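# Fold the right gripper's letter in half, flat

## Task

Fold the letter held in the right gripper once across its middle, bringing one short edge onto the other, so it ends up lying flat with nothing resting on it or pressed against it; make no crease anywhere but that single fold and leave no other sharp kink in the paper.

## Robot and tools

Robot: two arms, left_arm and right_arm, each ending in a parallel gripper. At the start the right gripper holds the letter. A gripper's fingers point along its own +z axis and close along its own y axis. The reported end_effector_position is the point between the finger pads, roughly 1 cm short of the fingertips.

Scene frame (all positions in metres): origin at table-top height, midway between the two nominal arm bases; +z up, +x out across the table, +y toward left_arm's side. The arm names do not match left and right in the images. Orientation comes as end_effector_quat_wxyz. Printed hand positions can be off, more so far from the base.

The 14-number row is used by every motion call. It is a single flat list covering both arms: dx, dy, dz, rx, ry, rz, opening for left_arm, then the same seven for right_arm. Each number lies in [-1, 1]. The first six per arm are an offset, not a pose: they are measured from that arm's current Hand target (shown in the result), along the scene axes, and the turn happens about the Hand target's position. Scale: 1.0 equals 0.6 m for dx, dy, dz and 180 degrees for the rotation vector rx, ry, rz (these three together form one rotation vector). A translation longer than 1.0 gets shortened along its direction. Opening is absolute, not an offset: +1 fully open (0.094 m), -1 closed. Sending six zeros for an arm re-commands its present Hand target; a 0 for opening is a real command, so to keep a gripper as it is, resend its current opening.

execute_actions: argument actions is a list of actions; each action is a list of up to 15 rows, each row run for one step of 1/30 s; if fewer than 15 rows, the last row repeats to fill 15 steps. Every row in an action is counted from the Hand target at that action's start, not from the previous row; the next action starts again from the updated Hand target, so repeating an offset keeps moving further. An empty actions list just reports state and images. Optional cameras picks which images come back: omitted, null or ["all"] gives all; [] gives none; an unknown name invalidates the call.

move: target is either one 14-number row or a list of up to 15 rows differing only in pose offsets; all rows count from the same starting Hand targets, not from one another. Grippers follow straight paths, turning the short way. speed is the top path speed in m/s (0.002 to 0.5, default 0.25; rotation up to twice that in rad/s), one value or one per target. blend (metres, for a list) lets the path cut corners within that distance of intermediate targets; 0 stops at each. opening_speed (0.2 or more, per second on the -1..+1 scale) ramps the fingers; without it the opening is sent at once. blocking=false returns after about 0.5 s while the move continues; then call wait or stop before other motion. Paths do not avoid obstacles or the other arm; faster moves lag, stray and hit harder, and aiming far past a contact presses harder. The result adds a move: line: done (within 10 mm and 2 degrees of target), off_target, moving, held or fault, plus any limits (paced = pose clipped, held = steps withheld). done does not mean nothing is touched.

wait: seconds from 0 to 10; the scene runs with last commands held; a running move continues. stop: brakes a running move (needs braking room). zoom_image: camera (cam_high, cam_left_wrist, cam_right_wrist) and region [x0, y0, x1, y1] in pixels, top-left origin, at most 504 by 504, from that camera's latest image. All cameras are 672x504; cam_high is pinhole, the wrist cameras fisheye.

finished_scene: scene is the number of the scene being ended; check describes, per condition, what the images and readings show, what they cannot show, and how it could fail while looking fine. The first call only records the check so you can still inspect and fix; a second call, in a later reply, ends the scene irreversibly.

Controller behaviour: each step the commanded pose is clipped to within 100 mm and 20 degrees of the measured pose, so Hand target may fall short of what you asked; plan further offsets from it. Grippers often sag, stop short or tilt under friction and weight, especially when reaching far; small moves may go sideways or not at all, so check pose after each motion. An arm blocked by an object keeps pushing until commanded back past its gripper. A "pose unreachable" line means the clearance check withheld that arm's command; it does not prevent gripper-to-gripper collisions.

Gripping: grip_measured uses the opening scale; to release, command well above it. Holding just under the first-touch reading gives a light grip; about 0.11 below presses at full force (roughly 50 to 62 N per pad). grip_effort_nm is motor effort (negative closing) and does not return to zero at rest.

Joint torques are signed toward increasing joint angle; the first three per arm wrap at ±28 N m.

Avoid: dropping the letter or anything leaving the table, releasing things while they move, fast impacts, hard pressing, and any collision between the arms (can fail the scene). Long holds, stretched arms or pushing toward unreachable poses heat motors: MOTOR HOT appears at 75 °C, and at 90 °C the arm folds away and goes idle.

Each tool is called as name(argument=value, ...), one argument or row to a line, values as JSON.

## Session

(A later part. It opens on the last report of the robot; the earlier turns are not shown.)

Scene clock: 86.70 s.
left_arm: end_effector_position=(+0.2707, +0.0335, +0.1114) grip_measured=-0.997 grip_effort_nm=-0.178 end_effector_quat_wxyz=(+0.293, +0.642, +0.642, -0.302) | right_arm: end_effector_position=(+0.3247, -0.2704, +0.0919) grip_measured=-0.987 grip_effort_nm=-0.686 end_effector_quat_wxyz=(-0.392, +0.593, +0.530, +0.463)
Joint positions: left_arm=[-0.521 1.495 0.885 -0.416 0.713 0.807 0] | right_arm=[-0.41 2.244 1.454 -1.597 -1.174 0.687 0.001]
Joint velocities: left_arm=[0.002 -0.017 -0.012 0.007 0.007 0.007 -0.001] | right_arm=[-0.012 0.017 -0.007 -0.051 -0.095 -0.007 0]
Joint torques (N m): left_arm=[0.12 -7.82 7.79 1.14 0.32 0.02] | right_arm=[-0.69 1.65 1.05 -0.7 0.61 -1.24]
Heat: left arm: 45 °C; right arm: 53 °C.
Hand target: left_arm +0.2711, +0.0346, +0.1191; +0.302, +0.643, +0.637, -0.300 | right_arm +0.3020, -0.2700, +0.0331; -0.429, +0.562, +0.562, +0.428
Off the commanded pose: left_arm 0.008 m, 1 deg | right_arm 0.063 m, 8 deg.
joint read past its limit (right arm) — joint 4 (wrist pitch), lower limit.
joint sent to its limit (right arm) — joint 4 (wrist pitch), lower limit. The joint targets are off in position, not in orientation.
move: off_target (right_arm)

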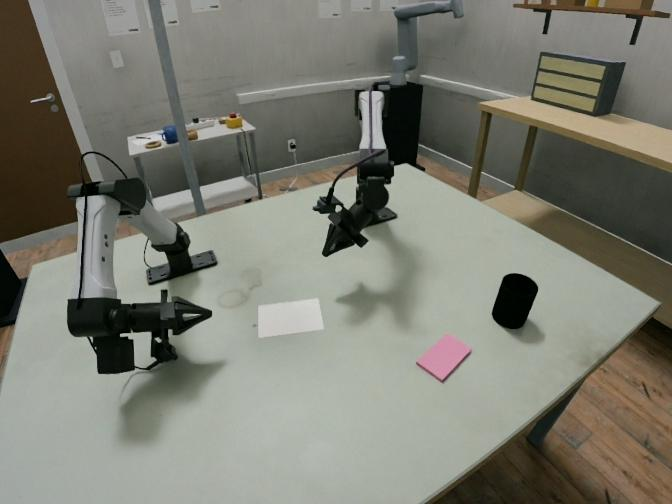

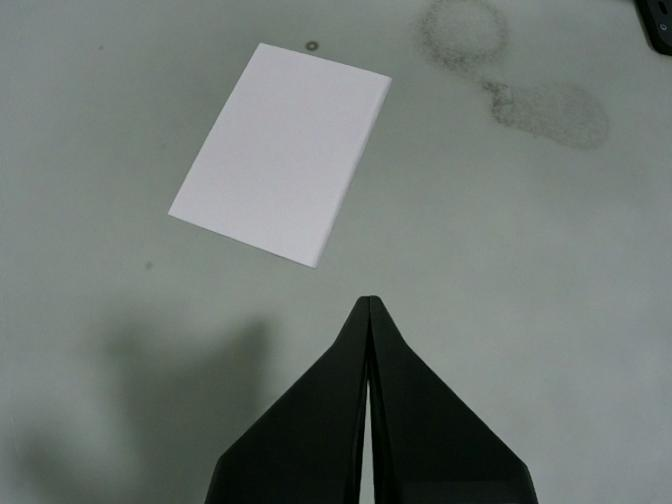

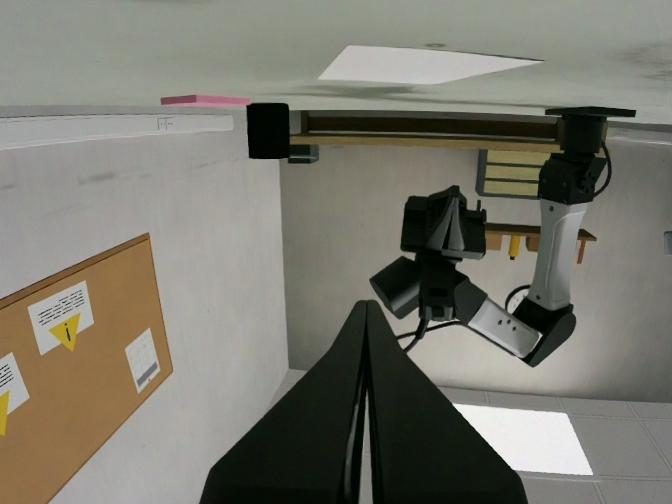

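move(
  target=[0,0,0,0,0,0,-1,0.03,0,0.10,0,0,0,-1],
  speed=0.15,
)

zoom_image(
  camera="cam_right_wrist",
  region=[400, 20, 560, 100],
)

Scene clock: 87.87 s.
left_arm: end_effector_position=(+0.2707, +0.0335, +0.1114) grip_measured=-0.997 grip_effort_nm=-0.173 end_effector_quat_wxyz=(+0.293, +0.642, +0.642, -0.302) | right_arm: end_effector_position=(+0.3203, -0.2692, +0.0917) grip_measured=-0.987 grip_effort_nm=-0.672 end_effector_quat_wxyz=(-0.392, +0.599, +0.541, +0.442)
Joint positions: left_arm=[-0.521 1.495 0.885 -0.416 0.713 0.807 0] | right_arm=[-0.403 2.219 1.449 -1.578 -1.132 0.734 0.001]
Joint velocities: left_arm=[0.007 -0.002 -0.012 0.022 0.022 0.051 -0.001] | right_arm=[0.002 -0.002 -0.022 -0.007 -0.007 -0.007 -0.001]
Joint torques (N m): left_arm=[0.14 -7.73 7.79 1.14 0.31 0.02] | right_arm=[0.14 -10.1 5.79 -0.81 -0.04 0.04]
Heat: left arm: 45 °C; right arm: 52 °C.
Hand target: left_arm +0.2711, +0.0346, +0.1191; +0.302, +0.643, +0.637, -0.300 | right_arm +0.3199, -0.2701, +0.0931; -0.429, +0.562, +0.562, +0.429
Off the commanded pose: left_arm 0.008 m, 1 deg | right_arm 0.002 m, 7 deg.
joint read past its limit (right arm) — joint 4 (wrist pitch), lower limit.
joint sent to its limit (right arm) — joint 4 (wrist pitch), lower limit. The joint targets are off in orientation, not in position.
move: off_target (right_arm)

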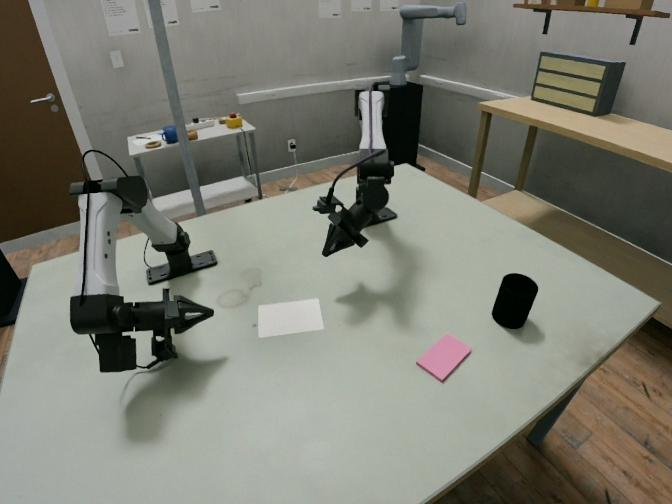

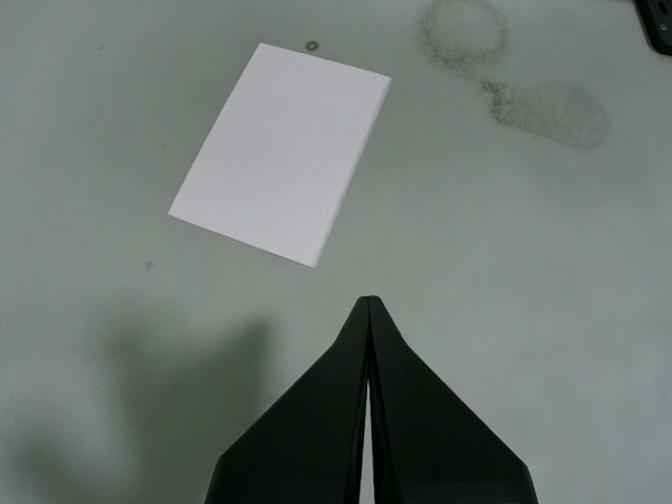

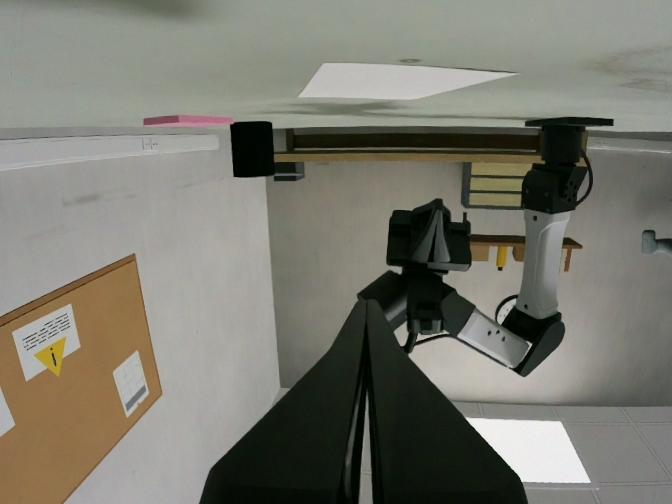

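Scaled by 3.150 from the camera's 672x504 image, which has a finer 960x720 frame.

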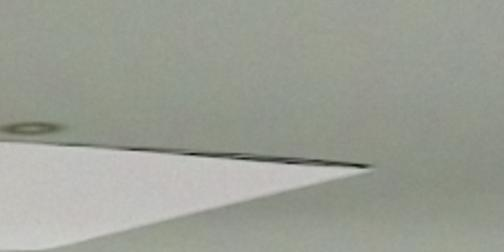

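move(
  target=[
    [-0.009,-0.2835,-0.06,0,0,0,-1,0,0,0,0,0,0,-1],
    [-0.009,-0.2835,-0.158,0,0,0,-1,0,0,0,0,0,0,-1],
  ],
  speed=[0.25,0.12],
)

zoom_image(
  camera="cam_left_wrist",
  region=[200, 120, 500, 420],
)

Scene clock: 90.30 s.
left_arm: end_effector_position=(+0.2663, -0.1366, +0.0383) grip_measured=-0.997 grip_effort_nm=-0.183 end_effector_quat_wxyz=(+0.311, +0.643, +0.630, -0.305) | right_arm: end_effector_position=(+0.3203, -0.2692, +0.0917) grip_measured=-0.987 grip_effort_nm=-0.686 end_effector_quat_wxyz=(-0.392, +0.599, +0.541, +0.442)
Joint positions: left_arm=[-0.907 2.012 1.108 0.128 0.48 0.446 0] | right_arm=[-0.403 2.219 1.449 -1.577 -1.132 0.735 0.001]
Joint velocities: left_arm=[0.002 0.022 -0.007 0.007 0.007 -0.022 0] | right_arm=[0.007 -0.002 0.002 -0.022 0.007 0.051 -0.001]
Joint torques (N m): left_arm=[-0.36 -8.49 6.43 1.77 0.1 -0.14] | right_arm=[0.02 -10.24 5.96 -0.87 -0.05 0.11]
Heat: left arm: 45 °C; right arm: 53 °C.
Hand target: left_arm +0.2654, -0.1350, +0.0272; +0.302, +0.642, +0.637, -0.302 | right_arm +0.3199, -0.2701, +0.0931; -0.429, +0.562, +0.562, +0.429
Off the commanded pose: left_arm 0.014 m, 1 deg | right_arm 0.002 m, 7 deg.
joint read past its limit (right arm) — joint 4 (wrist pitch), lower limit.
joint sent to its limit (right arm) — joint 4 (wrist pitch), lower limit. The joint targets are off in orientation, not in position.
move: off_target (left_arm, right_arm)

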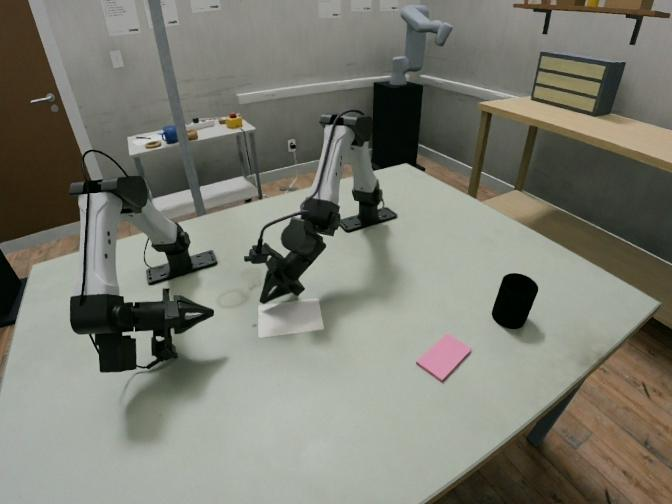

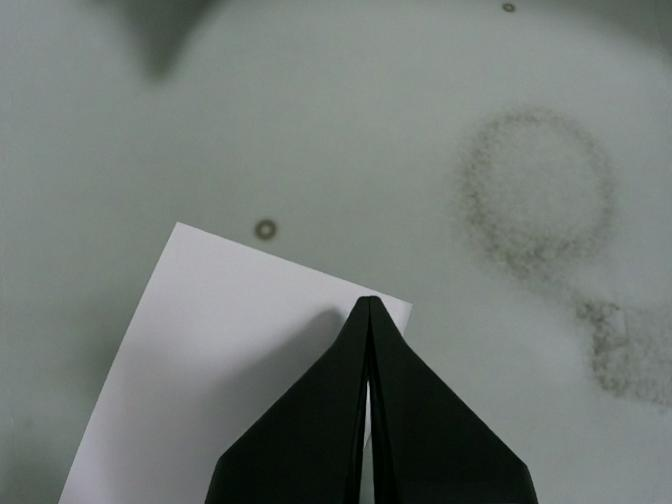

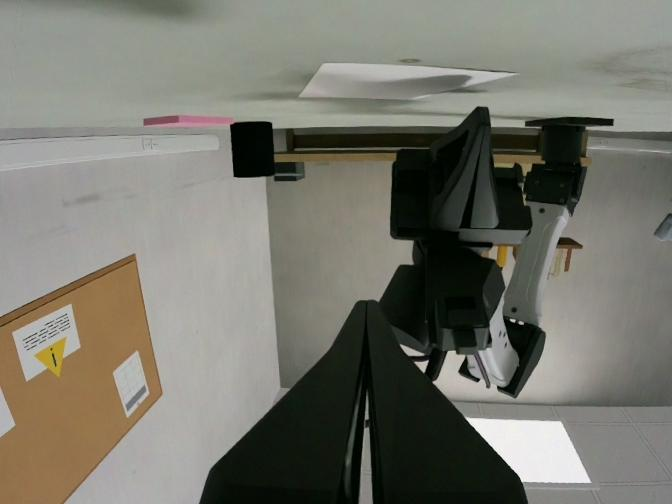

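Scaled by 1.680 from the camera's 672x504 image, which has a finer 960x720 frame.

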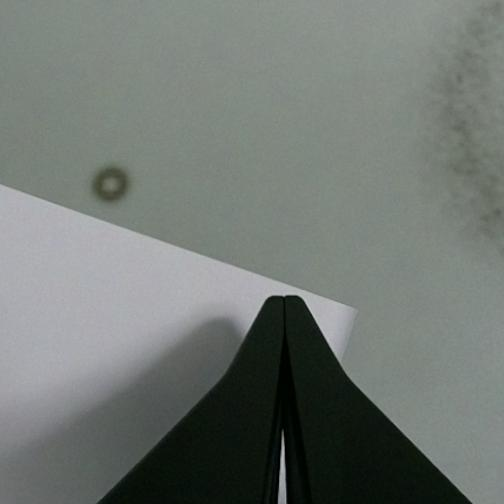

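move(
  target=[
    [-0.009,-0.011,-0.005,0,0,0,-1,0,0,0,0,0,0,-1],
    [-0.009,-0.011,-0.043,0,0,0,-1,0,0,0,0,0,0,-1],
  ],
  speed=0.07,
)

zoom_image(
  camera="cam_left_wrist",
  region=[200, 120, 500, 420],
)

zoom_image(
  camera="cam_right_wrist",
  region=[400, 20, 560, 100],
)

Scene clock: 91.90 s.
left_arm: end_effector_position=(+0.2641, -0.1464, +0.0216) grip_measured=-0.997 grip_effort_nm=-0.178 end_effector_quat_wxyz=(+0.321, +0.642, +0.625, -0.308) | right_arm: end_effector_position=(+0.3203, -0.2692, +0.0917) grip_measured=-0.987 grip_effort_nm=-0.681 end_effector_quat_wxyz=(-0.392, +0.599, +0.541, +0.442)
Joint positions: left_arm=[-0.926 2.073 1.097 0.233 0.469 0.428 0] | right_arm=[-0.403 2.219 1.449 -1.577 -1.132 0.735 0.001]
Joint velocities: left_arm=[0.002 0.007 -0.007 -0.081 -0.022 -0.037 0] | right_arm=[0.012 0.007 -0.007 -0.022 -0.051 -0.095 0.001]
Joint torques (N m): left_arm=[-0.61 -7.97 5.5 1.74 0.05 -0.14] | right_arm=[-0.06 -10.03 5.89 -0.82 -0.04 0.11]
Heat: left arm: 45 °C; right arm: 53 °C.
Hand target: left_arm +0.2598, -0.1416, +0.0017; +0.302, +0.642, +0.637, -0.303 | right_arm +0.3199, -0.2701, +0.0931; -0.429, +0.562, +0.562, +0.429
Off the commanded pose: left_arm 0.021 m, 3 deg | right_arm 0.002 m, 7 deg.
joint read past its limit (right arm) — joint 4 (wrist pitch), lower limit.
joint sent to its limit (right arm) — joint 4 (wrist pitch), lower limit. The joint targets are off in orientation, not in position.
move: off_target (left_arm, right_arm)

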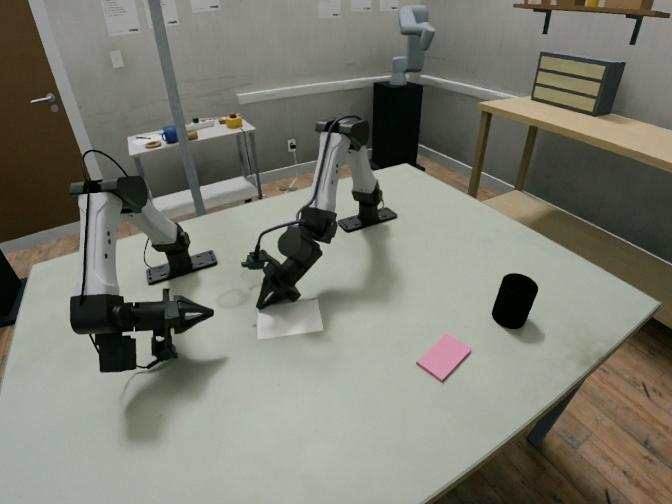

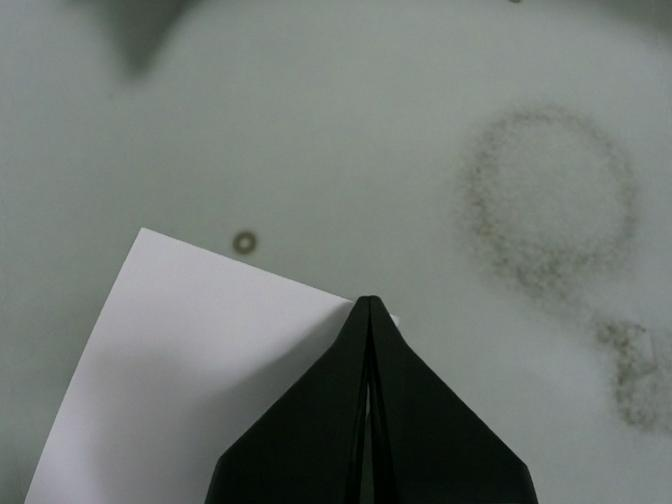

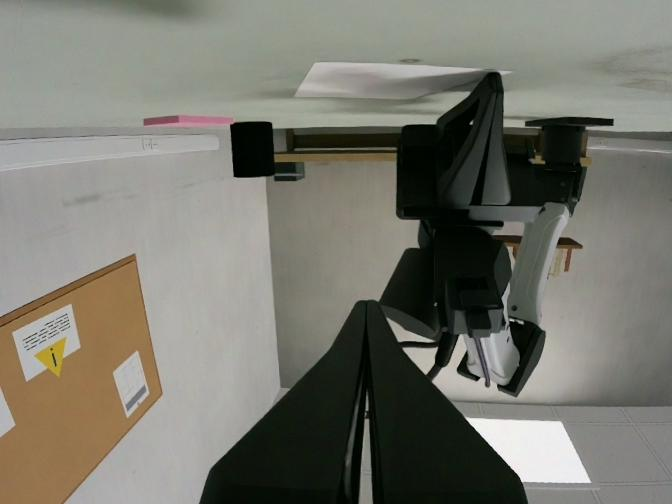

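Scaled by 1.680 from the camera's 672x504 image, which has a finer 960x720 frame.

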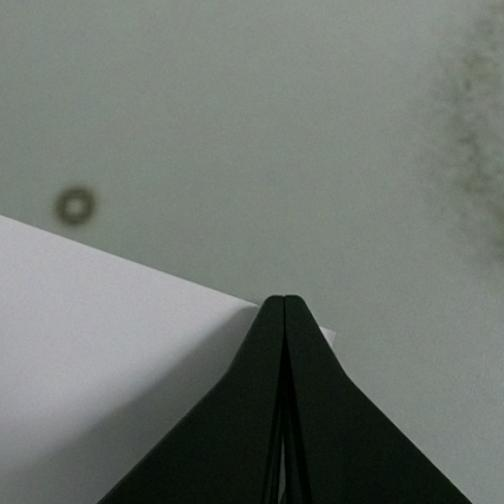

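Scaled by 3.150 from the camera's 672x504 image, which has a finer 960x720 frame.

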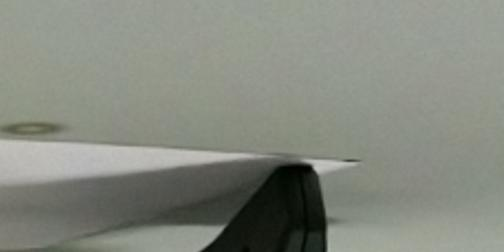

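move(
  target=[
    [0,0,0.036,0,0,0,-1,0,0,0,0,0,0,-1],
    [-0.010,0.006,0.036,0,0,0,-1,0,0,0,0,0,0,-1],
    [-0.010,0.006,0.0,0,0,0,-1,0,0,0,0,0,0,-1],
  ],
  speed=0.07,
)

zoom_image(
  camera="cam_right_wrist",
  region=[400, 20, 560, 100],
)

Scene clock: 93.30 s.
left_arm: end_effector_position=(+0.2622, -0.1460, +0.0211) grip_measured=-0.997 grip_effort_nm=-0.178 end_effector_quat_wxyz=(+0.329, +0.640, +0.621, -0.311) | right_arm: end_effector_position=(+0.3203, -0.2692, +0.0917) grip_measured=-0.987 grip_effort_nm=-0.681 end_effector_quat_wxyz=(-0.392, +0.599, +0.541, +0.442)
Joint positions: left_arm=[-0.929 2.071 1.072 0.276 0.468 0.423 0] | right_arm=[-0.403 2.219 1.449 -1.577 -1.132 0.735 0.001]
Joint velocities: left_arm=[0.022 0.017 -0.022 -0.066 -0.051 0.066 0] | right_arm=[-0.007 0.002 0.007 0.022 -0.037 -0.037 0.001]
Joint torques (N m): left_arm=[-0.96 -9.1 4.97 1.49 0 -0.16] | right_arm=[0.13 -10.22 5.91 -0.83 -0.03 0.09]
Heat: left arm: 45 °C; right arm: 53 °C.
Hand target: left_arm +0.2538, -0.1379, +0.0018; +0.302, +0.642, +0.637, -0.303 | right_arm +0.3199, -0.2701, +0.0931; -0.429, +0.562, +0.562, +0.429
Off the commanded pose: left_arm 0.023 m, 4 deg | right_arm 0.002 m, 7 deg.
joint read past its limit (right arm) — joint 4 (wrist pitch), lower limit.
joint sent to its limit (right arm) — joint 4 (wrist pitch), lower limit. The joint targets are off in orientation, not in position.
move: off_target (left_arm, right_arm)

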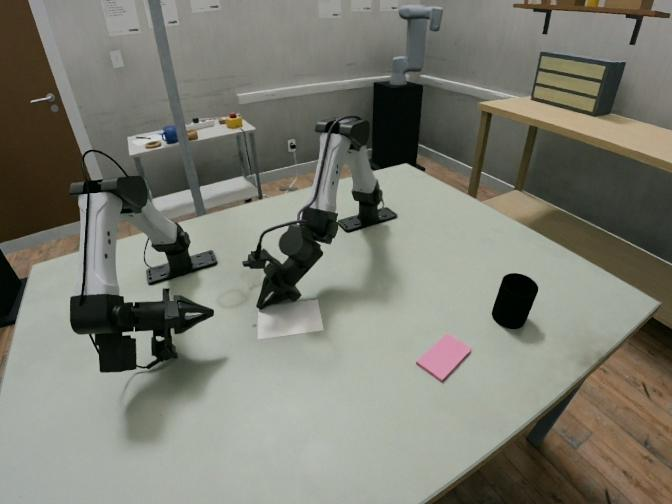

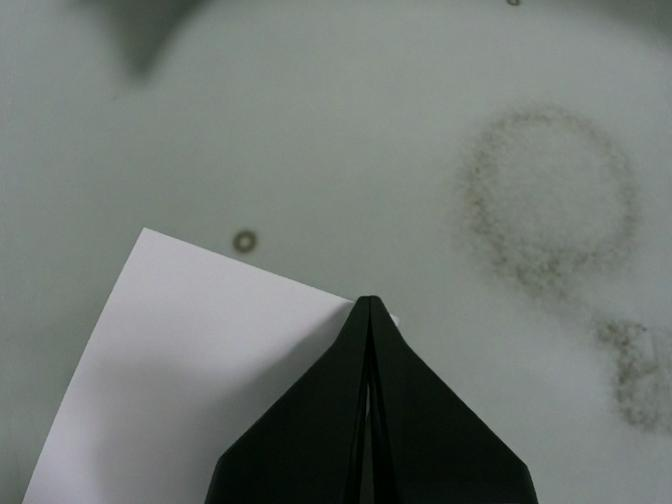

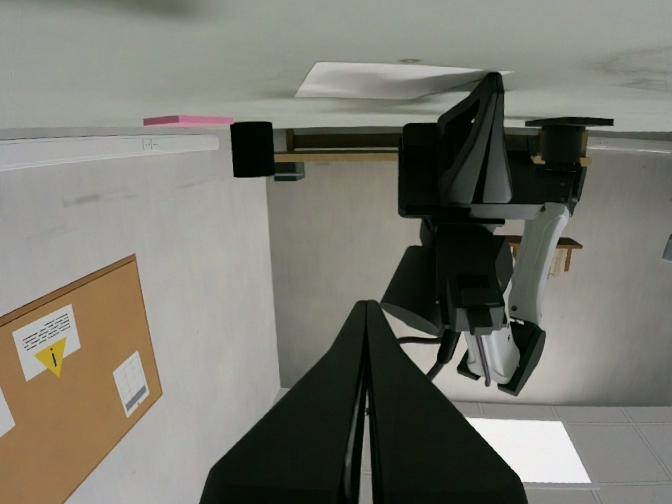

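Scaled by 3.150 from the camera's 672x504 image, which has a finer 960x720 frame.

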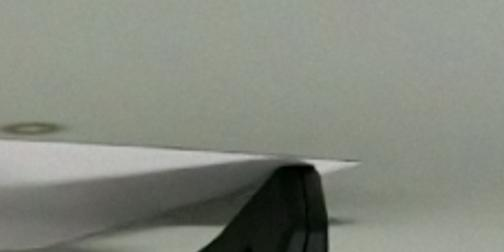

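move(
  target=[
    [0,0,0.08,0,0,0,-1,0,0,0.05,0,0,0,-1],
    [0.02,0.29,0.2,0,0,0,-1,0,0,0.1,0,0,0,-1],
  ],
  speed=[0.06,0.2],
)

zoom_image(
  camera="cam_right_wrist",
  region=[300, 60, 560, 190],
)

zoom_image(
  camera="cam_left_wrist",
  region=[150, 20, 420, 290],
)

Scene clock: 96.33 s.
left_arm: end_effector_position=(+0.2657, +0.0340, +0.1113) grip_measured=-0.997 grip_effort_nm=-0.178 end_effector_quat_wxyz=(+0.292, +0.641, +0.642, -0.302) | right_arm: end_effector_position=(+0.3197, -0.2695, +0.1438) grip_measured=-0.987 grip_effort_nm=-0.681 end_effector_quat_wxyz=(-0.356, +0.625, +0.539, +0.438)
Joint positions: left_arm=[-0.53 1.476 0.867 -0.411 0.709 0.797 0] | right_arm=[-0.403 2.023 1.449 -1.568 -1.125 0.924 0.001]
Joint velocities: left_arm=[0.007 0.007 0.022 0.037 -0.022 0.066 0] | right_arm=[-0.017 -0.017 0.002 -0.037 -0.022 0.037 0]
Joint torques (N m): left_arm=[0.17 -7.65 7.92 1.14 0.31 0.02] | right_arm=[-0.64 -10.44 5.79 -0.62 -0.38 -0.05]
Heat: left arm: 45 °C; right arm: 53 °C.
Hand target: left_arm +0.2661, +0.0350, +0.1193; +0.301, +0.643, +0.637, -0.301 | right_arm +0.3197, -0.2701, +0.1531; -0.429, +0.562, +0.562, +0.430
Off the commanded pose: left_arm 0.011 m, 1 deg | right_arm 0.009 m, 11 deg.
joint read past its limit (right arm) — joint 4 (wrist pitch), lower limit.
joint sent to its limit (right arm) — joint 4 (wrist pitch), lower limit. The joint targets are off in orientation, not in position.
move: off_target (left_arm, right_arm)

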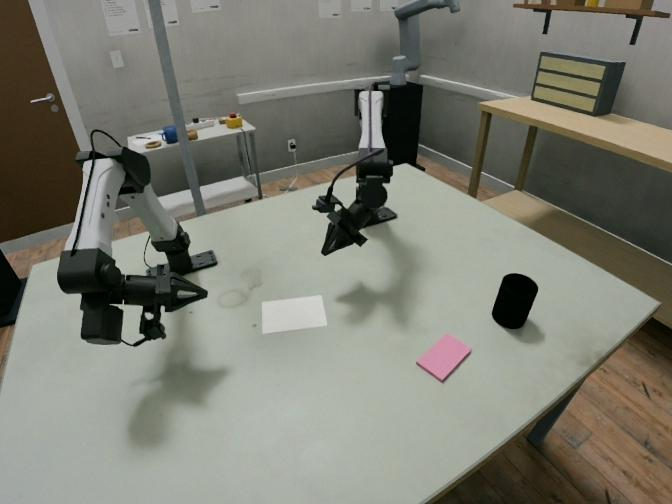

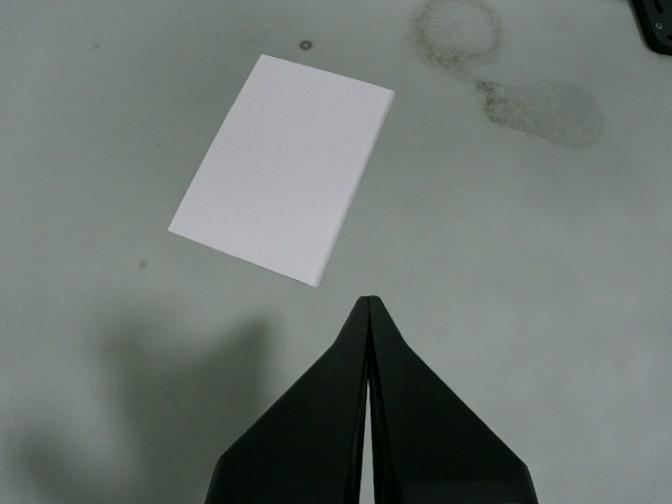

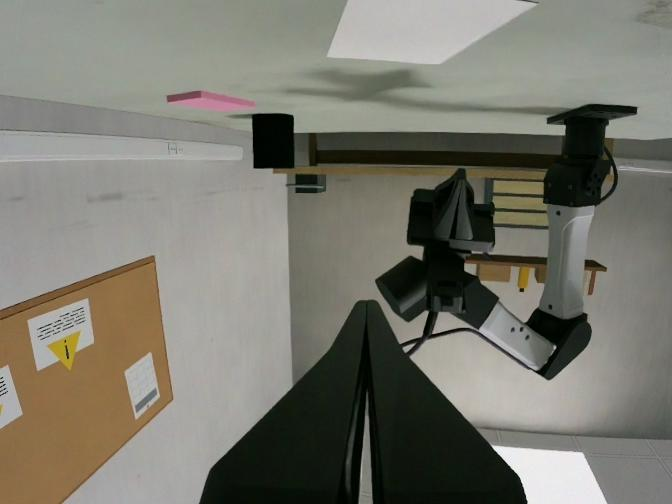

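Scaled by 1.938 from the camera's 672x504 image, which has a finer 960x720 frame.

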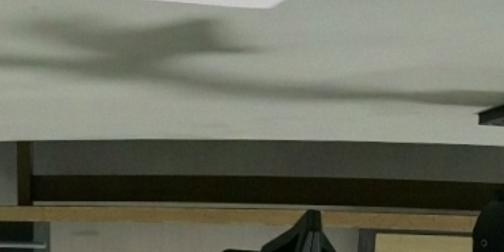

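Scaled by 1.867 from the camera's 672x504 image, which has a finer 960x720 frame.

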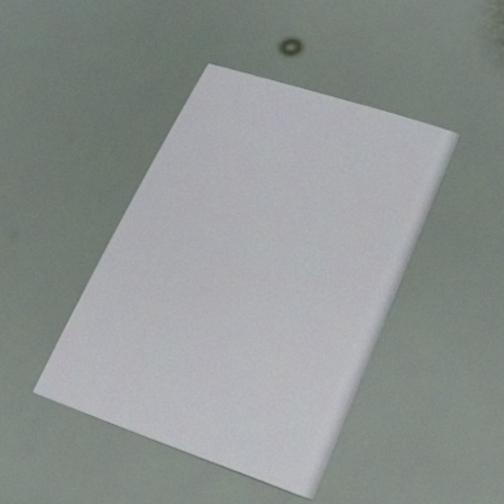

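finished_scene(
  scene=2,
  check="Folded: cam_high and left wrist zoom show a single clean half-size rectangle, short edges and corners aligned, single straight fold at the -x side, no other creases or shading ridges. Flat: right wrist side view shows flap lying on the lower half, residual gap about 1 mm only next to the fold. Nothing on it: both grippers closed, >8 cm above the table and away; pad and cup far away and untouched. Not visible: exact crease sharpness and sub-mm offset of lower edges; the paper could spring slightly, but it has looked the same over several seconds.",
)

This call ended nothing. Check each condition that your pictures could not show: look closer or test it, and mend what is not met. Then call finished_scene again.

zoom_image(
  camera="cam_right_wrist",
  region=[320, 0, 560, 80],
)

zoom_image(
  camera="cam_left_wrist",
  region=[160, 160, 340, 300],
)

zoom_image(
  camera="cam_high",
  region=[225, 270, 345, 370],
)

Scaled by 2.100 from the camera's 672x504 image, which has a finer 960x720 frame.

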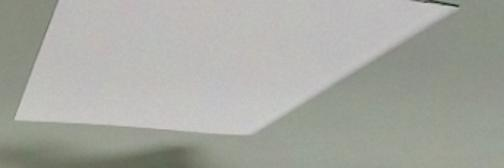

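Scaled by 2.800 from the camera's 672x504 image, which has a finer 960x720 frame.

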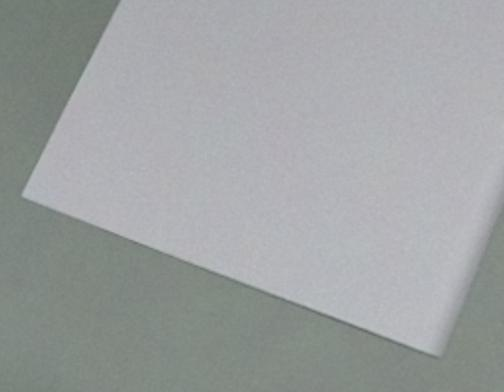

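Scaled by 4.200.

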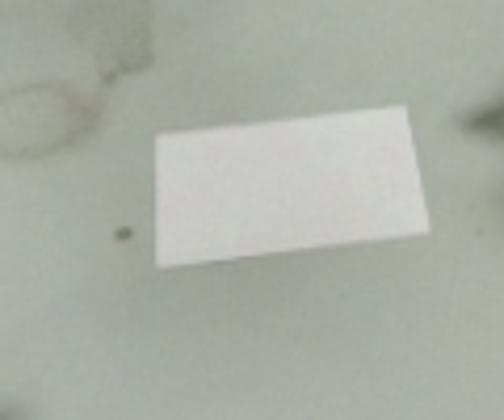

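finished_scene(
  scene=2,
  check="Rechecked with three zooms: single rectangle, edges and corners aligned within about 1 mm, fold straight along the -x edge with about 1 mm residual thickness, no other creases; mouth closed; nothing touches the letter; both arms clear and at rest; objects on table untouched. Repeated presses leave the same residual thickness, so it is the paper's own spring.",
)

The scene is finished: the task was done.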